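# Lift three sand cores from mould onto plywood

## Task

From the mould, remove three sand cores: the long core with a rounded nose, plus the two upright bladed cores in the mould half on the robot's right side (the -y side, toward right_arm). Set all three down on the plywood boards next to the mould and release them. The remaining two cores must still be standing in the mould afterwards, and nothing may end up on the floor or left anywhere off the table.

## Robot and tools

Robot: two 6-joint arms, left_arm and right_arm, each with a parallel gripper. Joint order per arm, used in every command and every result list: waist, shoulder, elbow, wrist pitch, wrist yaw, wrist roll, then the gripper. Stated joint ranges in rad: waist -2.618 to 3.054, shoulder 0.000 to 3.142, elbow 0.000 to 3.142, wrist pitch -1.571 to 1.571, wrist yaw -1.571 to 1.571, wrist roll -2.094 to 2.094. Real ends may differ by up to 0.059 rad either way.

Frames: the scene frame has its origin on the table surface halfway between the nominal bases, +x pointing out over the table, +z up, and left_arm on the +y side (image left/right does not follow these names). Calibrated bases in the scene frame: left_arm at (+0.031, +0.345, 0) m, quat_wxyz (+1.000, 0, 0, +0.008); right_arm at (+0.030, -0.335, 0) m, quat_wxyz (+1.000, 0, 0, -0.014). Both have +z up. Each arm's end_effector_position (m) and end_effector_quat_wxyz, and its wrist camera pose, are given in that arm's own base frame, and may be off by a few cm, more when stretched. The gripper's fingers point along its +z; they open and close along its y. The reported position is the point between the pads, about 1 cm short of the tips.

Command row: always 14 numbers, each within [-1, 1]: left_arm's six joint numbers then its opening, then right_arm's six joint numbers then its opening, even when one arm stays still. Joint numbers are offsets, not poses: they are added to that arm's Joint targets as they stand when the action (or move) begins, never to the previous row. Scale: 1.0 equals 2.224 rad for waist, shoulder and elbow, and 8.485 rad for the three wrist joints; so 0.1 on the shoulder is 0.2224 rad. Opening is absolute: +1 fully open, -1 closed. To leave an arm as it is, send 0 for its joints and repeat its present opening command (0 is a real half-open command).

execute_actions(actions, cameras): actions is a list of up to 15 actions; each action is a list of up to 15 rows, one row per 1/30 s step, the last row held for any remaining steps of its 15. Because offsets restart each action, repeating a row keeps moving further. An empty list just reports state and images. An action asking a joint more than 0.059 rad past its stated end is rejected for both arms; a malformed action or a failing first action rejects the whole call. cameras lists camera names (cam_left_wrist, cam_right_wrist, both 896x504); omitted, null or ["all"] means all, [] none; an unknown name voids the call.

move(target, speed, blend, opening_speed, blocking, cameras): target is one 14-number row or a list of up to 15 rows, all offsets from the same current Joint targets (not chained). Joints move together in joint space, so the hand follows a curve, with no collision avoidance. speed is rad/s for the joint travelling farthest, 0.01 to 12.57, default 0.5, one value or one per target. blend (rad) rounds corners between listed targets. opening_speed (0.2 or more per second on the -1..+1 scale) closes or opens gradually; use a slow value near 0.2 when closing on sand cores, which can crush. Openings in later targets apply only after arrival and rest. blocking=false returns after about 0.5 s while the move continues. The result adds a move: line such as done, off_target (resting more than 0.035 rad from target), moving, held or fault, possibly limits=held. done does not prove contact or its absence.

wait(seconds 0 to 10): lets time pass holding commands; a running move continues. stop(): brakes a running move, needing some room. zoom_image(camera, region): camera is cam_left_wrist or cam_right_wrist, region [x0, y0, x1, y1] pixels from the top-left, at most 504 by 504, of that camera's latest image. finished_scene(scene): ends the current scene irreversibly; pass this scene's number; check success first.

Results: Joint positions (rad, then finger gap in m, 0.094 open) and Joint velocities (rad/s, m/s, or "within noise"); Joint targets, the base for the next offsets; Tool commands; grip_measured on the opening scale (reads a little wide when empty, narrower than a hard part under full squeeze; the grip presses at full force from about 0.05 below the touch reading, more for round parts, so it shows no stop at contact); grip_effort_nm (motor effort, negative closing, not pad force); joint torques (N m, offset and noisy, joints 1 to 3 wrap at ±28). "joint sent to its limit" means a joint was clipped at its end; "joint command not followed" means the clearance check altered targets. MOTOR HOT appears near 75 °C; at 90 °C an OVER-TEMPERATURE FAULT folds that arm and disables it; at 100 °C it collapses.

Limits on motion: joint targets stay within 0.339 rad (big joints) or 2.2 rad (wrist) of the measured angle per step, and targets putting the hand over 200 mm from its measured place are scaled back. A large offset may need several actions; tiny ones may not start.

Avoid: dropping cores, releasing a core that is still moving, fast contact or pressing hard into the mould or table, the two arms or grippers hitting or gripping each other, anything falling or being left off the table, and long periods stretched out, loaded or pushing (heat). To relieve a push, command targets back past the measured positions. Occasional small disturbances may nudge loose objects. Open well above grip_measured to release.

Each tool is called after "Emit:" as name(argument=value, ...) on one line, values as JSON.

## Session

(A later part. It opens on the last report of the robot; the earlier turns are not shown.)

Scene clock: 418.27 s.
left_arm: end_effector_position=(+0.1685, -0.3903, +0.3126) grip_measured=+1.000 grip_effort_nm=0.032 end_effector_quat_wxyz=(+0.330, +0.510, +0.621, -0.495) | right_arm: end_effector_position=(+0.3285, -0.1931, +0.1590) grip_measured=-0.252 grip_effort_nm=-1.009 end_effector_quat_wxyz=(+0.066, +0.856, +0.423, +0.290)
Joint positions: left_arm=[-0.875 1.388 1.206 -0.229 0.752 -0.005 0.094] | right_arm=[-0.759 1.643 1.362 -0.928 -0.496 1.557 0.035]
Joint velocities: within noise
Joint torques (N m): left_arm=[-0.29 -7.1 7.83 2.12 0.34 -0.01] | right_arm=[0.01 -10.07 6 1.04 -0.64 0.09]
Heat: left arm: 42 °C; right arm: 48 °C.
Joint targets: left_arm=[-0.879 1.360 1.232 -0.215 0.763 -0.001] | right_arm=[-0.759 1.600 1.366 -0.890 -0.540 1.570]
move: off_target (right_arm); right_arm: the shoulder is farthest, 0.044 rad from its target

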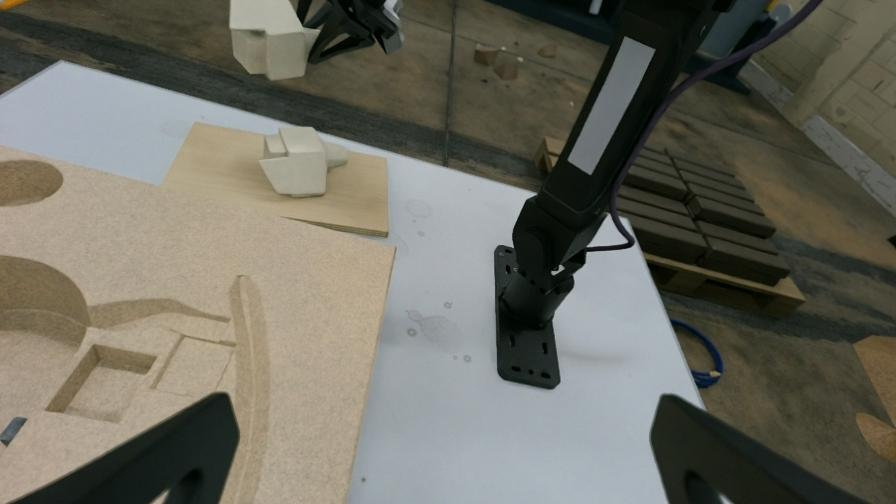

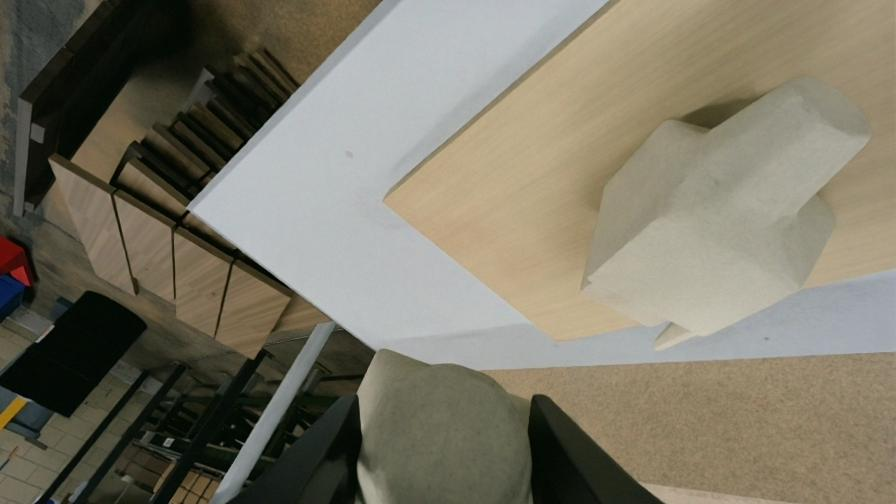

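Emit:
move(target=[0,0,0,0,0,0,1,0,0.0274,-0.1066,0.0351,0,0,-0.6], speed=0.25)

Emit:
zoom_image(camera="cam_left_wrist", region=[150, 0, 450, 250])

Scene clock: 423.57 s.
left_arm: end_effector_position=(+0.1685, -0.3903, +0.3126) grip_measured=+1.000 grip_effort_nm=0.037 end_effector_quat_wxyz=(+0.330, +0.510, +0.621, -0.495) | right_arm: end_effector_position=(+0.3305, -0.1942, +0.0986) grip_measured=-0.252 grip_effort_nm=-1.004 end_effector_quat_wxyz=(+0.082, +0.851, +0.425, +0.298)
Joint positions: left_arm=[-0.875 1.388 1.206 -0.229 0.752 -0.005 0.094] | right_arm=[-0.759 1.663 1.125 -0.634 -0.5 1.559 0.035]
Joint velocities: within noise
Joint torques (N m): left_arm=[-0.12 -7.12 7.79 2.11 0.34 -0.03] | right_arm=[-0.02 -6.65 5.81 1.12 -0.61 0.09]
Heat: left arm: 43 °C; right arm: 45 °C.
Joint targets: left_arm=[-0.879 1.360 1.232 -0.215 0.763 -0.001] | right_arm=[-0.759 1.661 1.129 -0.592 -0.540 1.570]
move: off_target (right_arm); right_arm: the wrist pitch is farthest, 0.042 rad from its target

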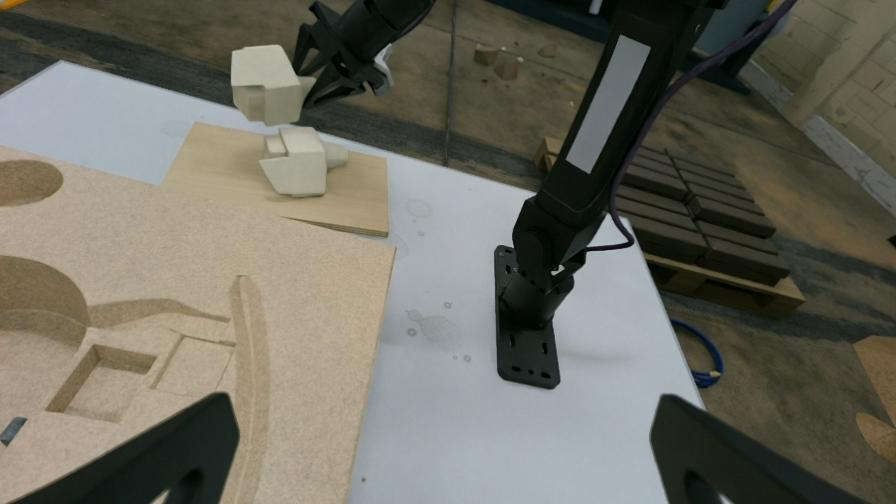

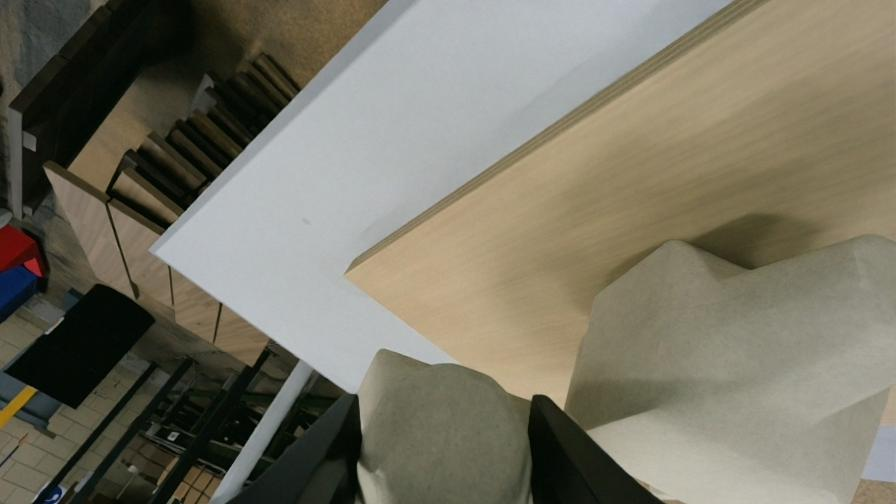

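Scaled by 1.680.

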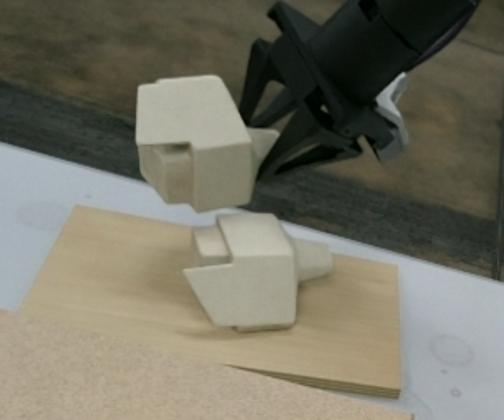

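Emit:
move(target=[0,0,0,0,0,0,1,0,0.0088,-0.0343,0.0113,0,0,-0.6], speed=0.12)

Emit:
zoom_image(camera="cam_left_wrist", region=[150, 0, 450, 250])

Scene clock: 428.03 s.
left_arm: end_effector_position=(+0.1685, -0.3903, +0.3126) grip_measured=+1.000 grip_effort_nm=0.027 end_effector_quat_wxyz=(+0.330, +0.510, +0.621, -0.495) | right_arm: end_effector_position=(+0.3299, -0.1936, +0.0781) grip_measured=-0.252 grip_effort_nm=-1.004 end_effector_quat_wxyz=(+0.087, +0.850, +0.425, +0.300)
Joint positions: left_arm=[-0.875 1.388 1.206 -0.229 0.752 -0.005 0.094] | right_arm=[-0.759 1.679 1.052 -0.533 -0.5 1.562 0.035]
Joint velocities: within noise
Joint torques (N m): left_arm=[-0.24 -7.1 7.92 2.11 0.35 -0.02] | right_arm=[-0.02 -6.43 5.45 1.07 -0.61 0.05]
Heat: left arm: 43 °C; right arm: 44 °C.
Joint targets: left_arm=[-0.879 1.360 1.232 -0.215 0.763 -0.001] | right_arm=[-0.759 1.681 1.052 -0.496 -0.540 1.570]
move: off_target (right_arm); right_arm: the wrist yaw is farthest, 0.040 rad from its target

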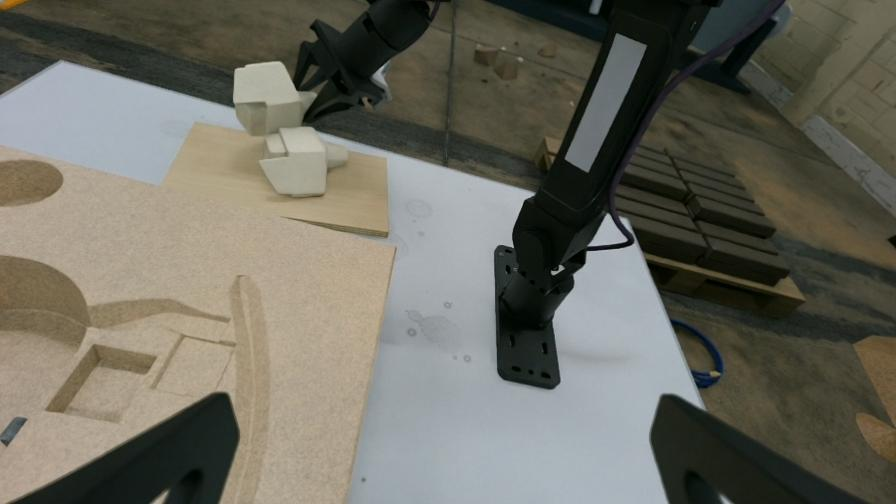

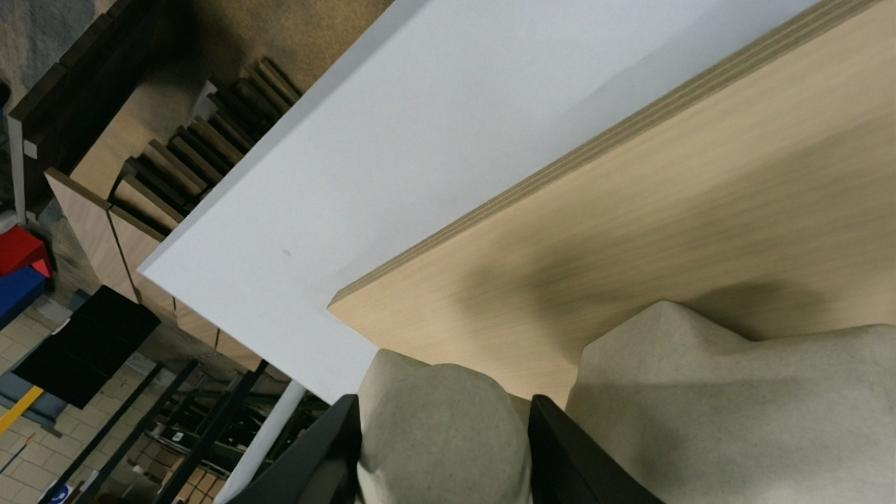

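Scaled by 1.680.

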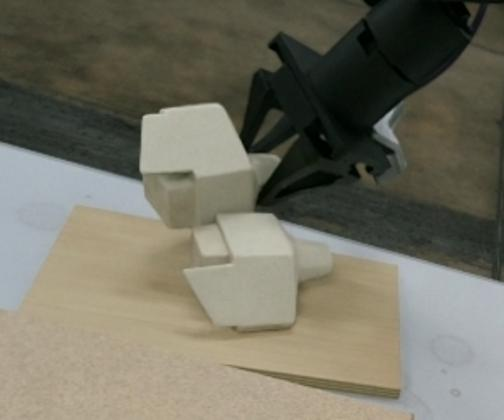

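Emit:
move(target=[0,0,0,0,0,0,1,0,0.0046,-0.018,0.0059,0,0,-0.6], speed=0.1)

Emit:
zoom_image(camera="cam_left_wrist", region=[150, 0, 450, 250])

Scene clock: 431.17 s.
left_arm: end_effector_position=(+0.1685, -0.3903, +0.3126) grip_measured=+1.000 grip_effort_nm=0.022 end_effector_quat_wxyz=(+0.330, +0.510, +0.621, -0.495) | right_arm: end_effector_position=(+0.3299, -0.1936, +0.0680) grip_measured=-0.252 grip_effort_nm=-1.004 end_effector_quat_wxyz=(+0.092, +0.848, +0.425, +0.302)
Joint positions: left_arm=[-0.875 1.388 1.206 -0.229 0.752 -0.005 0.094] | right_arm=[-0.759 1.688 1.015 -0.475 -0.5 1.564 0.035]
Joint velocities: within noise
Joint torques (N m): left_arm=[-0.24 -7.15 7.94 2.11 0.34 0] | right_arm=[-0.01 -6.35 5.19 1 -0.61 0.03]
Heat: left arm: 43 °C; right arm: 43 °C.
Joint targets: left_arm=[-0.879 1.360 1.232 -0.215 0.763 -0.001] | right_arm=[-0.759 1.691 1.013 -0.446 -0.540 1.570]
move: off_target (right_arm); right_arm: the wrist yaw is farthest, 0.040 rad from its target

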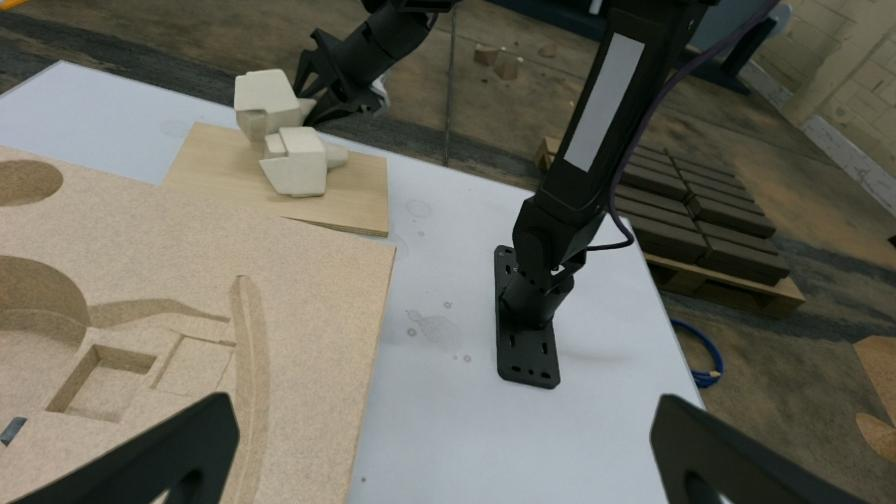

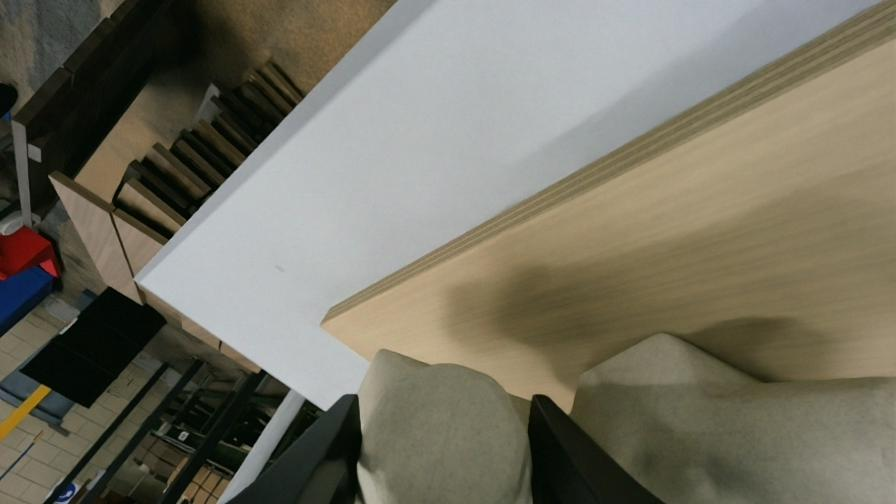

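Scaled by 1.680.

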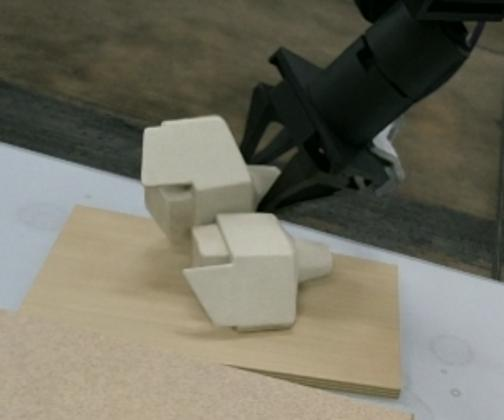

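Emit:
move(target=[0,0,0,0,0,0,1,0,0.0046,-0.015,0.003,0,0,-0.6], speed=0.1)

Emit:
zoom_image(camera="cam_left_wrist", region=[150, 0, 450, 250])

Scene clock: 435.23 s.
left_arm: end_effector_position=(+0.1685, -0.3903, +0.3126) grip_measured=+1.000 grip_effort_nm=0.027 end_effector_quat_wxyz=(+0.330, +0.510, +0.621, -0.495) | right_arm: end_effector_position=(+0.3276, -0.1913, +0.0578) grip_measured=-0.252 grip_effort_nm=-1.004 end_effector_quat_wxyz=(+0.089, +0.850, +0.423, +0.301)
Joint positions: left_arm=[-0.875 1.388 1.206 -0.229 0.752 -0.005 0.094] | right_arm=[-0.759 1.698 0.983 -0.439 -0.5 1.567 0.035]
Joint velocities: within noise
Joint torques (N m): left_arm=[-0.21 -7.13 7.84 2.13 0.36 0.01] | right_arm=[-0.03 -6.3 4.96 0.91 -0.6 0]
Heat: left arm: 43 °C; right arm: 43 °C.
Joint targets: left_arm=[-0.879 1.360 1.232 -0.215 0.763 -0.001] | right_arm=[-0.759 1.701 0.979 -0.421 -0.540 1.570]
move: off_target (right_arm); right_arm: the wrist yaw is farthest, 0.040 rad from its target

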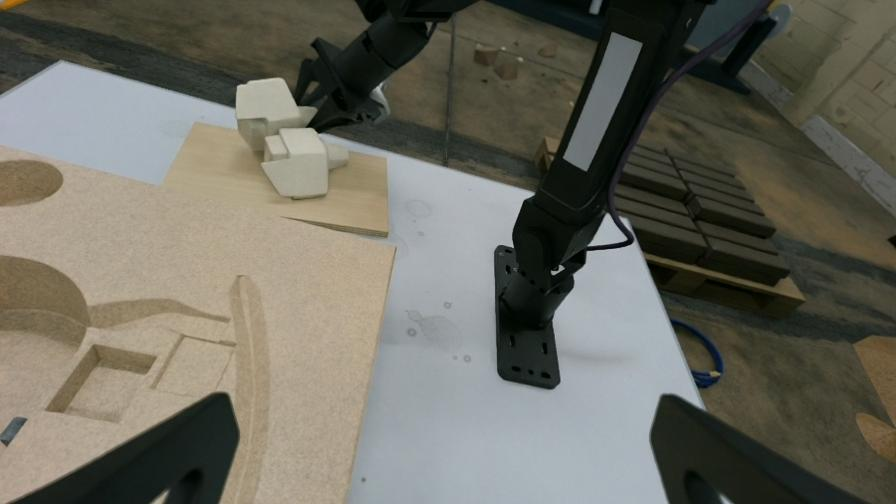

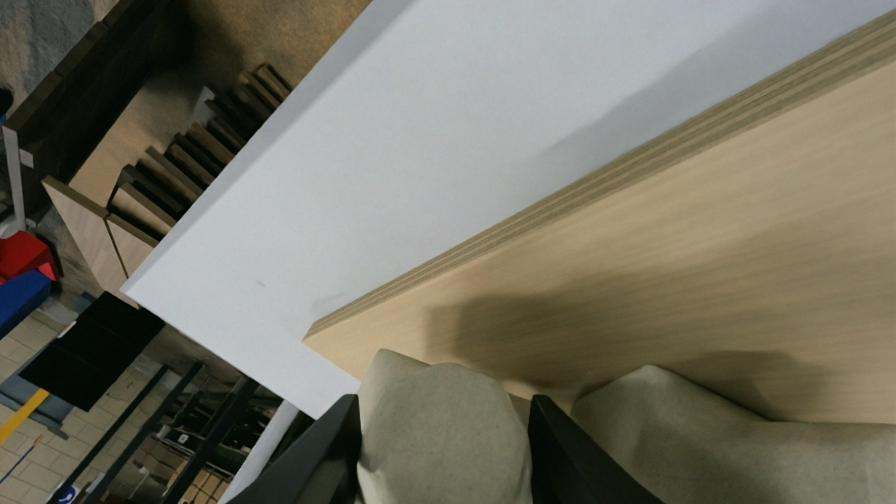

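Scaled by 1.680.

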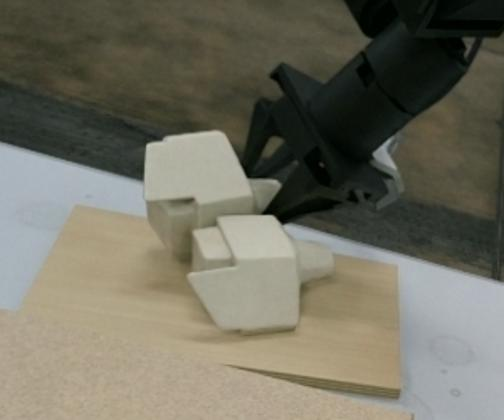

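Emit:
move(target=[0,0,0,0,0,0,1,0,0.013,0.0029,0.0027,0,0,-0.6], speed=0.1)

Emit:
zoom_image(camera="cam_left_wrist", region=[150, 0, 450, 250])

Scene clock: 440.60 s.
left_arm: end_effector_position=(+0.1685, -0.3903, +0.3126) grip_measured=+1.000 grip_effort_nm=0.027 end_effector_quat_wxyz=(+0.330, +0.510, +0.621, -0.495) | right_arm: end_effector_position=(+0.3279, -0.1916, +0.0485) grip_measured=-0.252 grip_effort_nm=-1.009 end_effector_quat_wxyz=(+0.081, +0.852, +0.422, +0.299)
Joint positions: left_arm=[-0.875 1.388 1.206 -0.229 0.752 -0.005 0.094] | right_arm=[-0.759 1.728 0.983 -0.428 -0.5 1.567 0.035]
Joint velocities: within noise
Joint torques (N m): left_arm=[-0.2 -7.13 7.87 2.12 0.34 -0.02] | right_arm=[-0.01 -6.52 5.35 0.99 -0.6 0]
Heat: left arm: 43 °C; right arm: 43 °C.
Joint targets: left_arm=[-0.879 1.360 1.232 -0.215 0.763 -0.001] | right_arm=[-0.759 1.730 0.986 -0.397 -0.540 1.570]
move: off_target (right_arm); right_arm: the wrist yaw is farthest, 0.040 rad from its target

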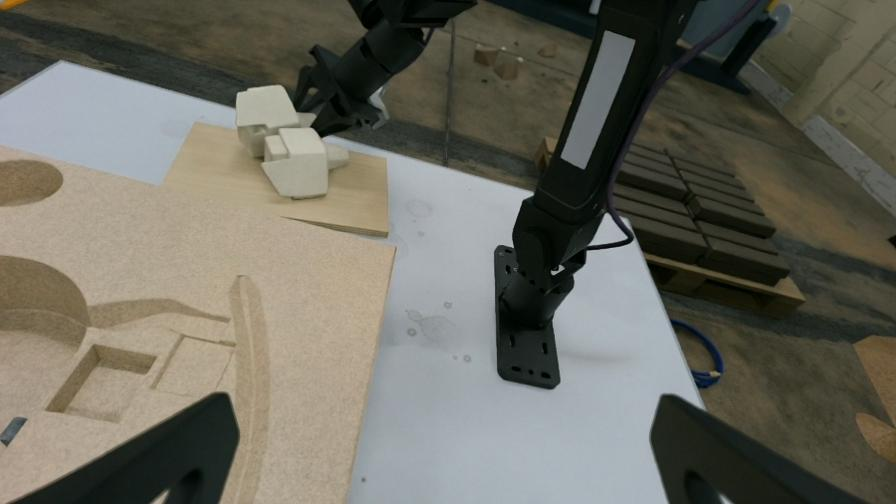

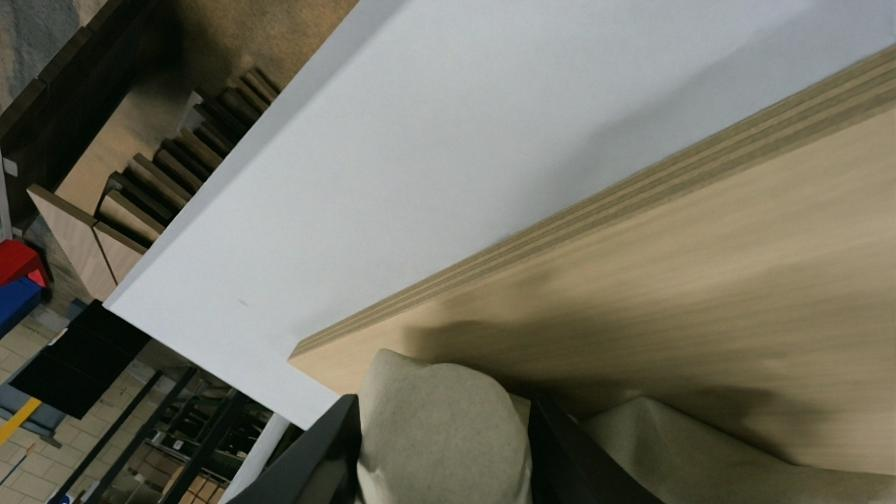

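Scaled by 1.680.

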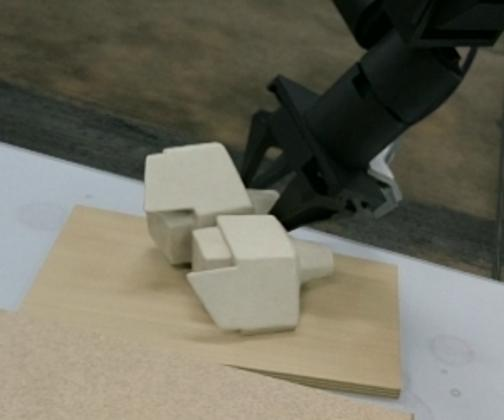

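Emit:
move(target=[0,0,0,0,0,0,1,0,0.004,-0.0035,0.0015,0,0,-0.6], speed=0.08, cameras=["cam_left_wrist"])

Emit:
zoom_image(camera="cam_left_wrist", region=[150, 0, 450, 250])

Scene clock: 444.00 s.
left_arm: end_effector_position=(+0.1685, -0.3903, +0.3126) grip_measured=+1.000 grip_effort_nm=0.022 end_effector_quat_wxyz=(+0.330, +0.510, +0.621, -0.495) | right_arm: end_effector_position=(+0.3281, -0.1917, +0.0452) grip_measured=-0.252 grip_effort_nm=-0.999 end_effector_quat_wxyz=(+0.080, +0.853, +0.422, +0.298)
Joint positions: left_arm=[-0.875 1.388 1.206 -0.229 0.752 -0.005 0.094] | right_arm=[-0.759 1.736 0.979 -0.418 -0.5 1.567 0.035]
Joint velocities: within noise
Joint torques (N m): left_arm=[-0.24 -7.1 7.84 2.12 0.34 -0.01] | right_arm=[-0.01 -6.49 4.98 1.02 -0.6 0]
Heat: left arm: 43 °C; right arm: 42 °C.
Joint targets: left_arm=[-0.879 1.360 1.232 -0.215 0.763 -0.001] | right_arm=[-0.759 1.739 0.978 -0.385 -0.540 1.570]
move: off_target (right_arm); right_arm: the wrist yaw is farthest, 0.040 rad from its target
Images, in order (width x height): cam_left_wrist 896x504.

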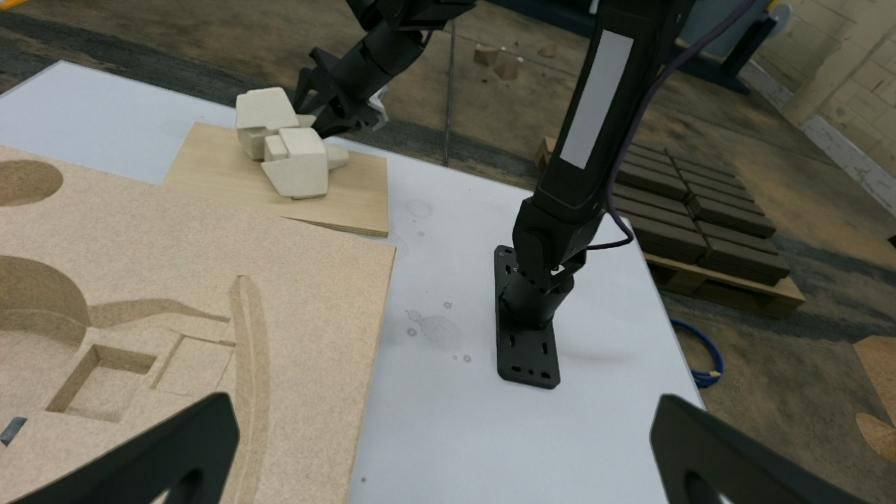

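Scaled by 1.680.

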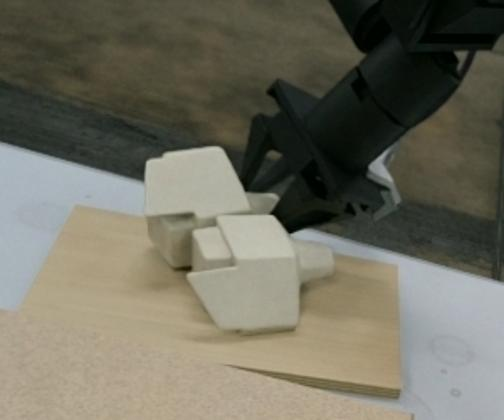

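Emit:
move(target=[0,0,0,0,0,0,1,0,0.005,-0.0045,0.0015,0,0,-0.6], speed=0.08)

Emit:
zoom_image(camera="cam_left_wrist", region=[150, 0, 450, 250])

Scene clock: 446.53 s.
left_arm: end_effector_position=(+0.1685, -0.3903, +0.3126) grip_measured=+1.000 grip_effort_nm=0.027 end_effector_quat_wxyz=(+0.330, +0.510, +0.621, -0.495) | right_arm: end_effector_position=(+0.3286, -0.1914, +0.0417) grip_measured=-0.252 grip_effort_nm=-1.009 end_effector_quat_wxyz=(+0.079, +0.852, +0.422, +0.300)
Joint positions: left_arm=[-0.875 1.388 1.206 -0.229 0.752 -0.005 0.094] | right_arm=[-0.759 1.745 0.971 -0.401 -0.504 1.567 0.035]
Joint velocities: within noise
Joint torques (N m): left_arm=[-0.2 -7.16 7.82 2.11 0.34 -0.01] | right_arm=[-0.01 -6.34 4.81 0.97 -0.55 -0.01]
Heat: left arm: 43 °C; right arm: 42 °C.
Joint targets: left_arm=[-0.879 1.360 1.232 -0.215 0.763 -0.001] | right_arm=[-0.759 1.750 0.968 -0.372 -0.540 1.570]
move: off_target (right_arm); right_arm: the wrist yaw is farthest, 0.036 rad from its target

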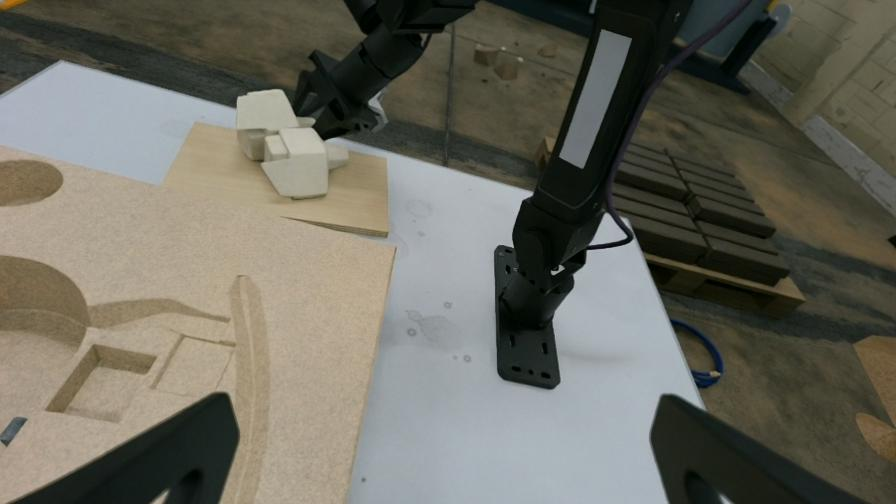

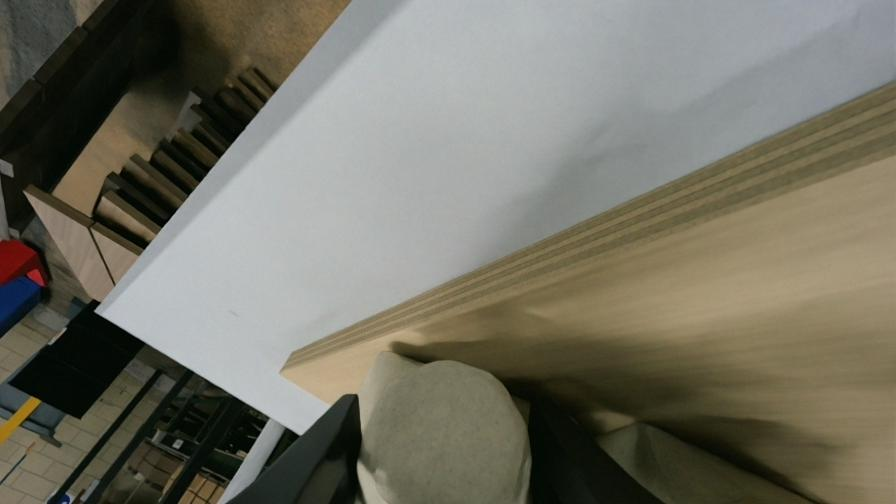

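Scaled by 1.680.

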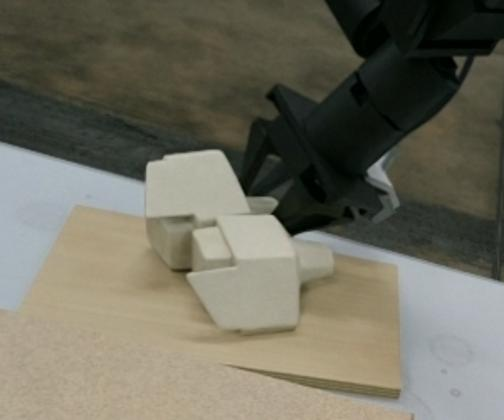

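Emit:
move(target=[0,0,0,0,0,0,1,0,0.002,-0.002,0.0007,0,0,-0.12], opening_speed=0.2, speed=0.08)

Emit:
zoom_image(camera="cam_left_wrist", region=[150, 0, 450, 250])

Scene clock: 451.50 s.
left_arm: end_effector_position=(+0.1685, -0.3903, +0.3126) grip_measured=+1.000 grip_effort_nm=0.022 end_effector_quat_wxyz=(+0.330, +0.510, +0.621, -0.495) | right_arm: end_effector_position=(+0.3307, -0.1920, +0.0417) grip_measured=-0.123 grip_effort_nm=0.173 end_effector_quat_wxyz=(+0.082, +0.850, +0.423, +0.304)
Joint positions: left_arm=[-0.875 1.388 1.206 -0.229 0.752 -0.005 0.094] | right_arm=[-0.759 1.748 0.969 -0.385 -0.51 1.567 0.041]
Joint velocities: within noise
Joint torques (N m): left_arm=[-0.2 -7.17 7.9 2.12 0.37 -0.02] | right_arm=[-0.02 -6.24 4.71 0.89 -0.51 0]
Heat: left arm: 43 °C; right arm: 42 °C.
Joint targets: left_arm=[-0.879 1.360 1.232 -0.215 0.763 -0.001] | right_arm=[-0.759 1.755 0.963 -0.366 -0.540 1.570]
move: done

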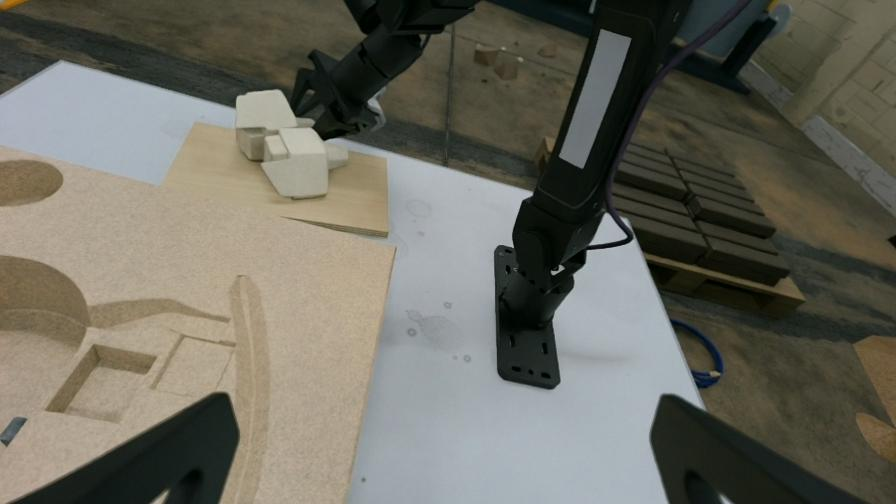

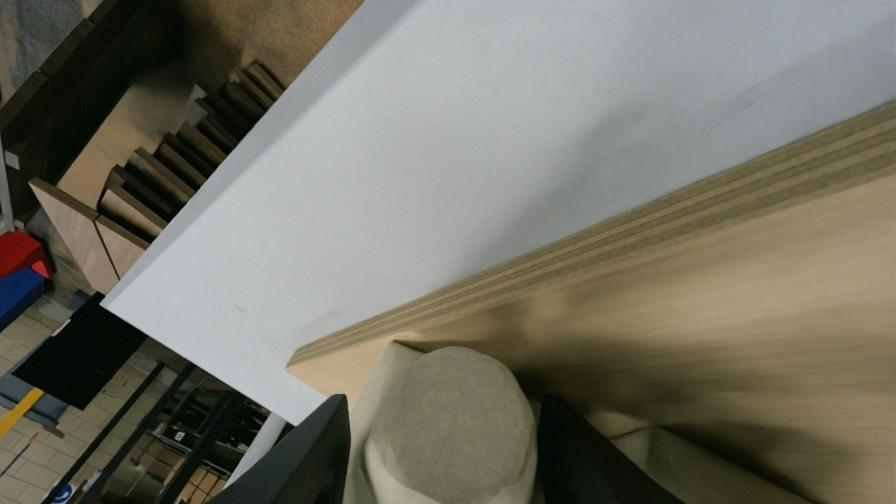

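Scaled by 1.680.

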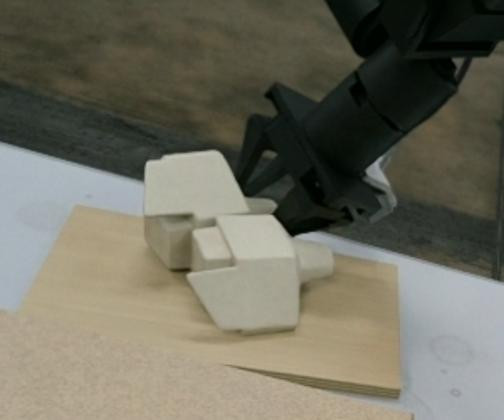

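Emit:
move(target=[[0,0,0,0,0,0,1,0,0,0,0,0,0,0.3],[0,0,0,0,0,0,1,0,-0.1237,0.0444,-0.0448,0,0,0.3]], opening_speed=0.6, speed=0.25)

Scene clock: 461.90 s.
left_arm: end_effector_position=(+0.1685, -0.3903, +0.3126) grip_measured=+1.000 grip_effort_nm=0.027 end_effector_quat_wxyz=(+0.330, +0.510, +0.621, -0.495) | right_arm: end_effector_position=(+0.3022, -0.1607, +0.1168) grip_measured=+0.297 grip_effort_nm=0.178 end_effector_quat_wxyz=(+0.065, +0.851, +0.421, +0.308)
Joint positions: left_arm=[-0.875 1.388 1.206 -0.229 0.752 -0.005 0.094] | right_arm=[-0.759 1.503 1.035 -0.727 -0.531 1.567 0.061]
Joint velocities: within noise
Joint torques (N m): left_arm=[-0.18 -7.2 7.91 2.13 0.34 0] | right_arm=[-0.01 -7.17 7.73 0.5 -0.32 0]
Heat: left arm: 43 °C; right arm: 42 °C.
Joint targets: left_arm=[-0.879 1.360 1.232 -0.215 0.763 -0.001] | right_arm=[-0.759 1.479 1.062 -0.746 -0.540 1.570]
move: done

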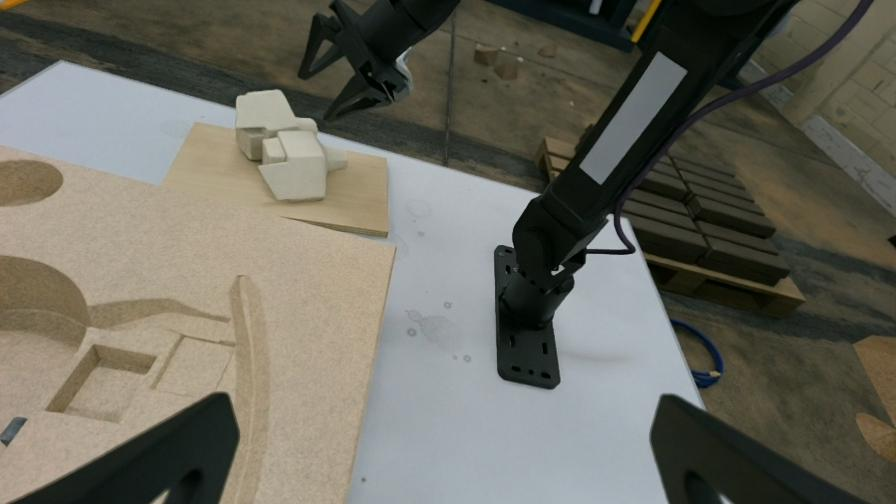

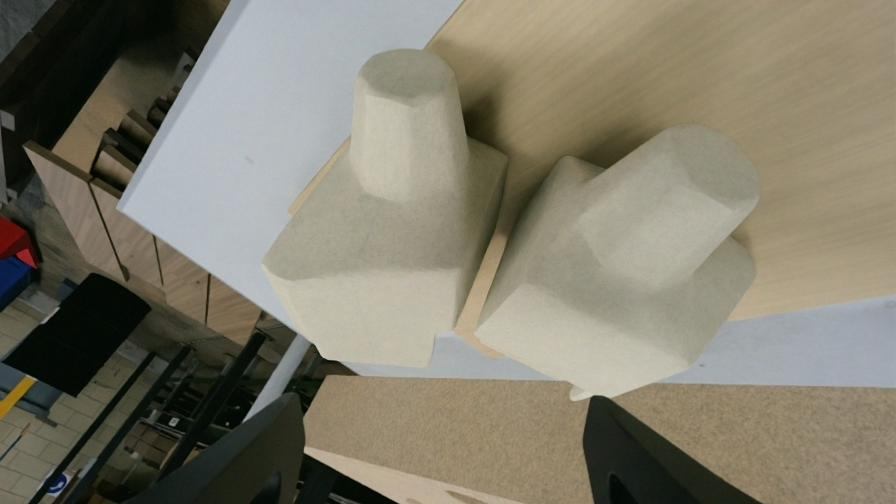

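Emit:
move(target=[[0.1587,0,0,0,-0.0899,0,1,0,0,0,0,0,0,0.3],[0.1587,0.0531,-0.129,0.0371,-0.0899,0,1,0,0,0,0,0,0,0.3]], speed=0.6, cameras=["cam_left_wrist"])

Scene clock: 483.57 s.
left_arm: end_effector_position=(+0.3963, -0.2324, +0.1996) grip_measured=+1.000 grip_effort_nm=0.022 end_effector_quat_wxyz=(+0.508, +0.222, +0.819, -0.143) | right_arm: end_effector_position=(+0.3019, -0.1605, +0.1167) grip_measured=+0.297 grip_effort_nm=0.178 end_effector_quat_wxyz=(+0.064, +0.851, +0.421, +0.307)
Joint positions: left_arm=[-0.529 1.475 0.945 0.072 0.01 -0.005 0.094] | right_arm=[-0.759 1.503 1.035 -0.729 -0.531 1.567 0.061]
Joint velocities: within noise
Joint torques (N m): left_arm=[0.34 -5.45 5.6 2.4 -0.06 -0.01] | right_arm=[-0.01 -7.17 7.76 0.52 -0.32 0]
Heat: left arm: 43 °C; right arm: 40 °C.
Joint targets: left_arm=[-0.526 1.478 0.945 0.099 0.000 -0.001] | right_arm=[-0.759 1.479 1.062 -0.746 -0.540 1.570]
move: done
Images, in order (width x height): cam_left_wrist 896x504.

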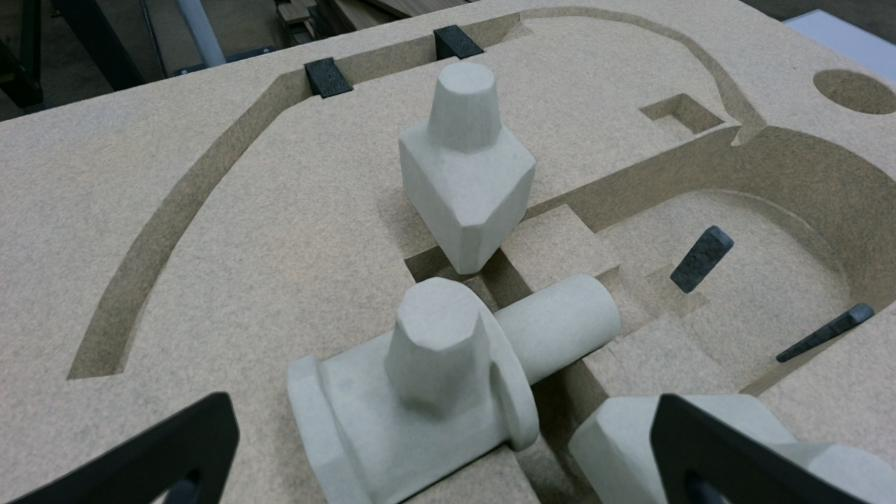

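Emit:
move(target=[0.0027,0.1079,0.0427,0.0133,-0.0012,0,1,0,0,0,0,0,0,0.3], speed=0.35, cameras=["cam_left_wrist"])

Scene clock: 496.23 s.
left_arm: end_effector_position=(+0.4322, -0.2502, +0.1511) grip_measured=+1.000 grip_effort_nm=0.017 end_effector_quat_wxyz=(+0.491, +0.222, +0.832, -0.134) | right_arm: end_effector_position=(+0.3019, -0.1604, +0.1166) grip_measured=+0.297 grip_effort_nm=0.178 end_effector_quat_wxyz=(+0.064, +0.851, +0.421, +0.307)
Joint positions: left_arm=[-0.527 1.701 1.014 0.184 -0.001 -0.006 0.094] | right_arm=[-0.759 1.503 1.035 -0.729 -0.531 1.567 0.061]
Joint velocities: within noise
Joint torques (N m): left_arm=[0.55 -6.15 7.57 2.37 -0.06 0.01] | right_arm=[-0.02 -7.16 7.76 0.52 -0.33 0]
Heat: left arm: 46 °C; right arm: 39 °C.
Joint targets: left_arm=[-0.520 1.718 1.040 0.212 -0.010 -0.001] | right_arm=[-0.759 1.479 1.062 -0.746 -0.540 1.570]
move: done
Images, in order (width x height): cam_left_wrist 896x504.

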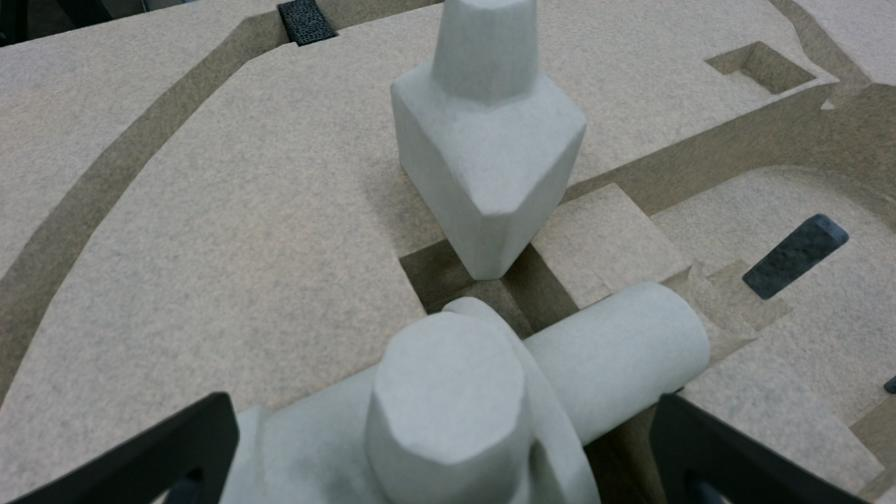

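Emit:
move(target=[0,0,0,0,0,0,-0.5,0,0,0,0,0,0,0.3], opening_speed=0.8, cameras=["cam_left_wrist"])

Scene clock: 505.40 s.
left_arm: end_effector_position=(+0.4324, -0.2501, +0.1513) grip_measured=-0.250 grip_effort_nm=-0.989 end_effector_quat_wxyz=(+0.491, +0.222, +0.832, -0.133) | right_arm: end_effector_position=(+0.3019, -0.1604, +0.1166) grip_measured=+0.297 grip_effort_nm=0.178 end_effector_quat_wxyz=(+0.064, +0.851, +0.421, +0.307)
Joint positions: left_arm=[-0.527 1.701 1.014 0.185 -0.003 -0.005 0.035] | right_arm=[-0.759 1.503 1.035 -0.729 -0.531 1.567 0.061]
Joint velocities: within noise
Joint torques (N m): left_arm=[0.65 -6.16 7.54 2.37 -0.06 -0.01] | right_arm=[0.01 -7.15 7.75 0.53 -0.32 -0.01]
Heat: left arm: 47 °C; right arm: 40 °C.
Joint targets: left_arm=[-0.520 1.718 1.040 0.212 -0.010 0.000] | right_arm=[-0.759 1.479 1.062 -0.746 -0.540 1.570]
move: done
Images, in order (width x height): cam_left_wrist 896x504.

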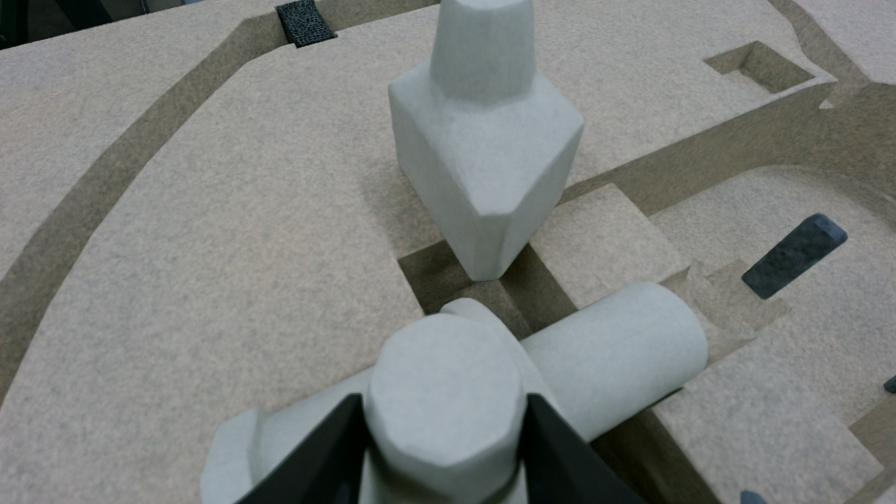

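Emit:
move(target=[[0,-0.0558,0.0692,-0.0193,0,0,-0.6,0,0,0,0,0,0,0.3],[0,-0.0688,0.1637,-0.0475,0,0,-0.6,0,0,0,0,0,0,0.3],[0,-0.0612,0.2612,-0.0711,0,0,-0.6,0,0,0,0,0,0,0.3]], speed=0.25, blend=0.05, cameras=["cam_left_wrist"])

Scene clock: 515.27 s.
left_arm: end_effector_position=(+0.4272, -0.2471, +0.2707) grip_measured=-0.254 grip_effort_nm=-1.004 end_effector_quat_wxyz=(+0.439, +0.232, +0.860, -0.117) | right_arm: end_effector_position=(+0.3018, -0.1604, +0.1166) grip_measured=+0.297 grip_effort_nm=0.173 end_effector_quat_wxyz=(+0.063, +0.851, +0.421, +0.307)
Joint positions: left_arm=[-0.527 1.657 1.557 -0.528 -0.003 0.001 0.035] | right_arm=[-0.759 1.503 1.035 -0.73 -0.531 1.567 0.061]
Joint velocities: within noise
Joint torques (N m): left_arm=[0.61 -13.01 11.21 3.47 -0.06 -0.07] | right_arm=[-0.02 -7.16 7.72 0.53 -0.32 -0.01]
Heat: left arm: 49 °C; right arm: 40 °C.
Joint targets: left_arm=[-0.520 1.582 1.621 -0.391 -0.010 0.000] | right_arm=[-0.759 1.479 1.062 -0.746 -0.540 1.570]
move: off_target (left_arm); left_arm: the wrist pitch is farthest, 0.137 rad from its target
Images, in order (width x height): cam_left_wrist 896x504.

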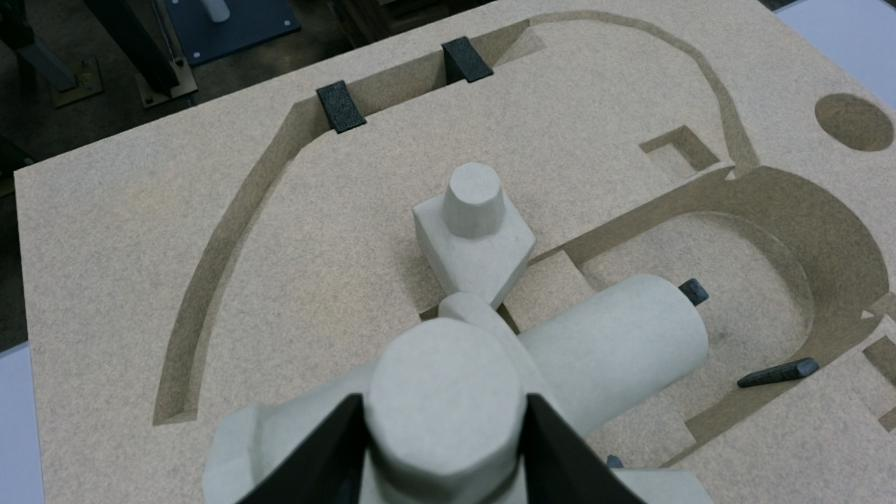

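Emit:
move(target=[[0.2113,-0.1493,-0.0994,-0.007,0,0,-0.6,0.2064,-0.0355,0.152,0.029,0.0283,-0.0907,0.3],[0.415,-0.3651,-0.3939,0.0148,0,0,-0.6,0.7347,-0.0535,0.0764,0.0626,-0.0263,-0.185,0.3]], speed=0.6, blend=0.1)

Scene clock: 533.60 s.
left_arm: end_effector_position=(+0.2782, +0.1205, +0.2215) grip_measured=-0.254 grip_effort_nm=-1.004 end_effector_quat_wxyz=(+0.486, -0.174, +0.850, +0.104) | right_arm: end_effector_position=(+0.1676, +0.3926, +0.3258) grip_measured=+0.297 grip_effort_nm=0.164 end_effector_quat_wxyz=(+0.336, -0.508, +0.617, +0.498)
Joint positions: left_arm=[0.397 0.816 0.72 -0.434 -0.014 0.001 0.035] | right_arm=[0.876 1.388 1.242 -0.242 -0.751 0.016 0.061]
Joint velocities: within noise
Joint torques (N m): left_arm=[0.51 -4.44 7.82 3.89 0.06 -0.08] | right_arm=[-0.02 -7.34 5.59 1.62 -0.25 -0.23]
Heat: left arm: 56 °C; right arm: 40 °C.
Joint targets: left_arm=[0.403 0.769 0.745 -0.266 -0.010 0.000] | right_arm=[0.875 1.360 1.232 -0.215 -0.763 0.001]
move: off_target (left_arm); left_arm: the wrist pitch is farthest, 0.168 rad from its target

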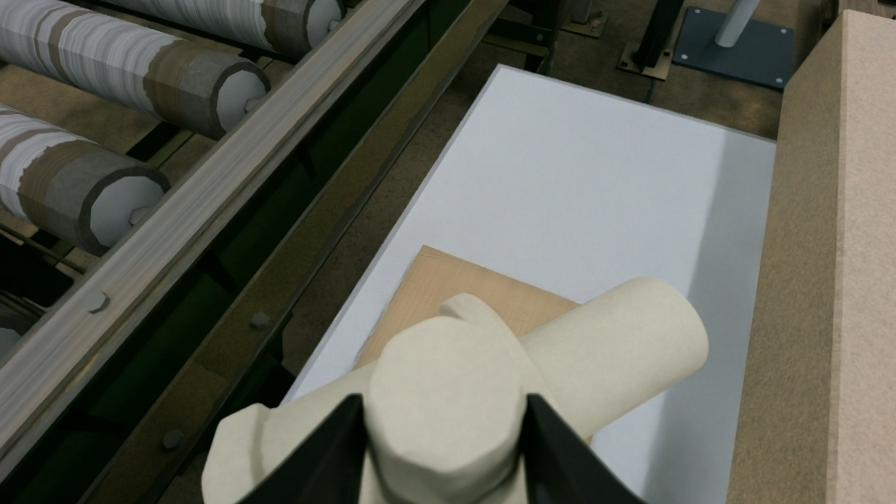

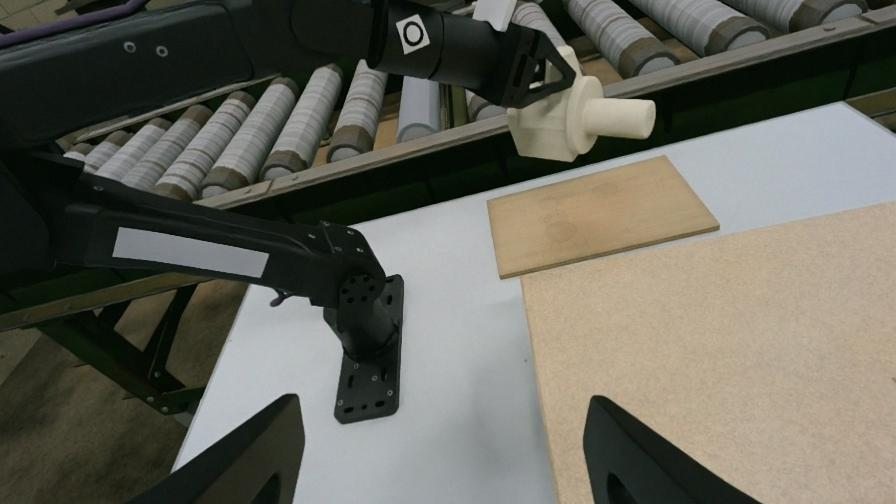

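Emit:
zoom_image(camera="cam_right_wrist", region=[420, 0, 760, 300])

Scaled by 1.482.

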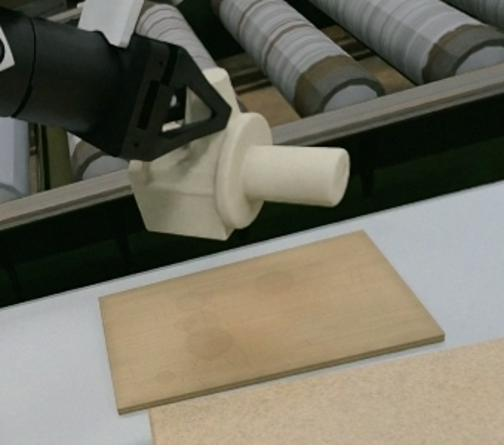

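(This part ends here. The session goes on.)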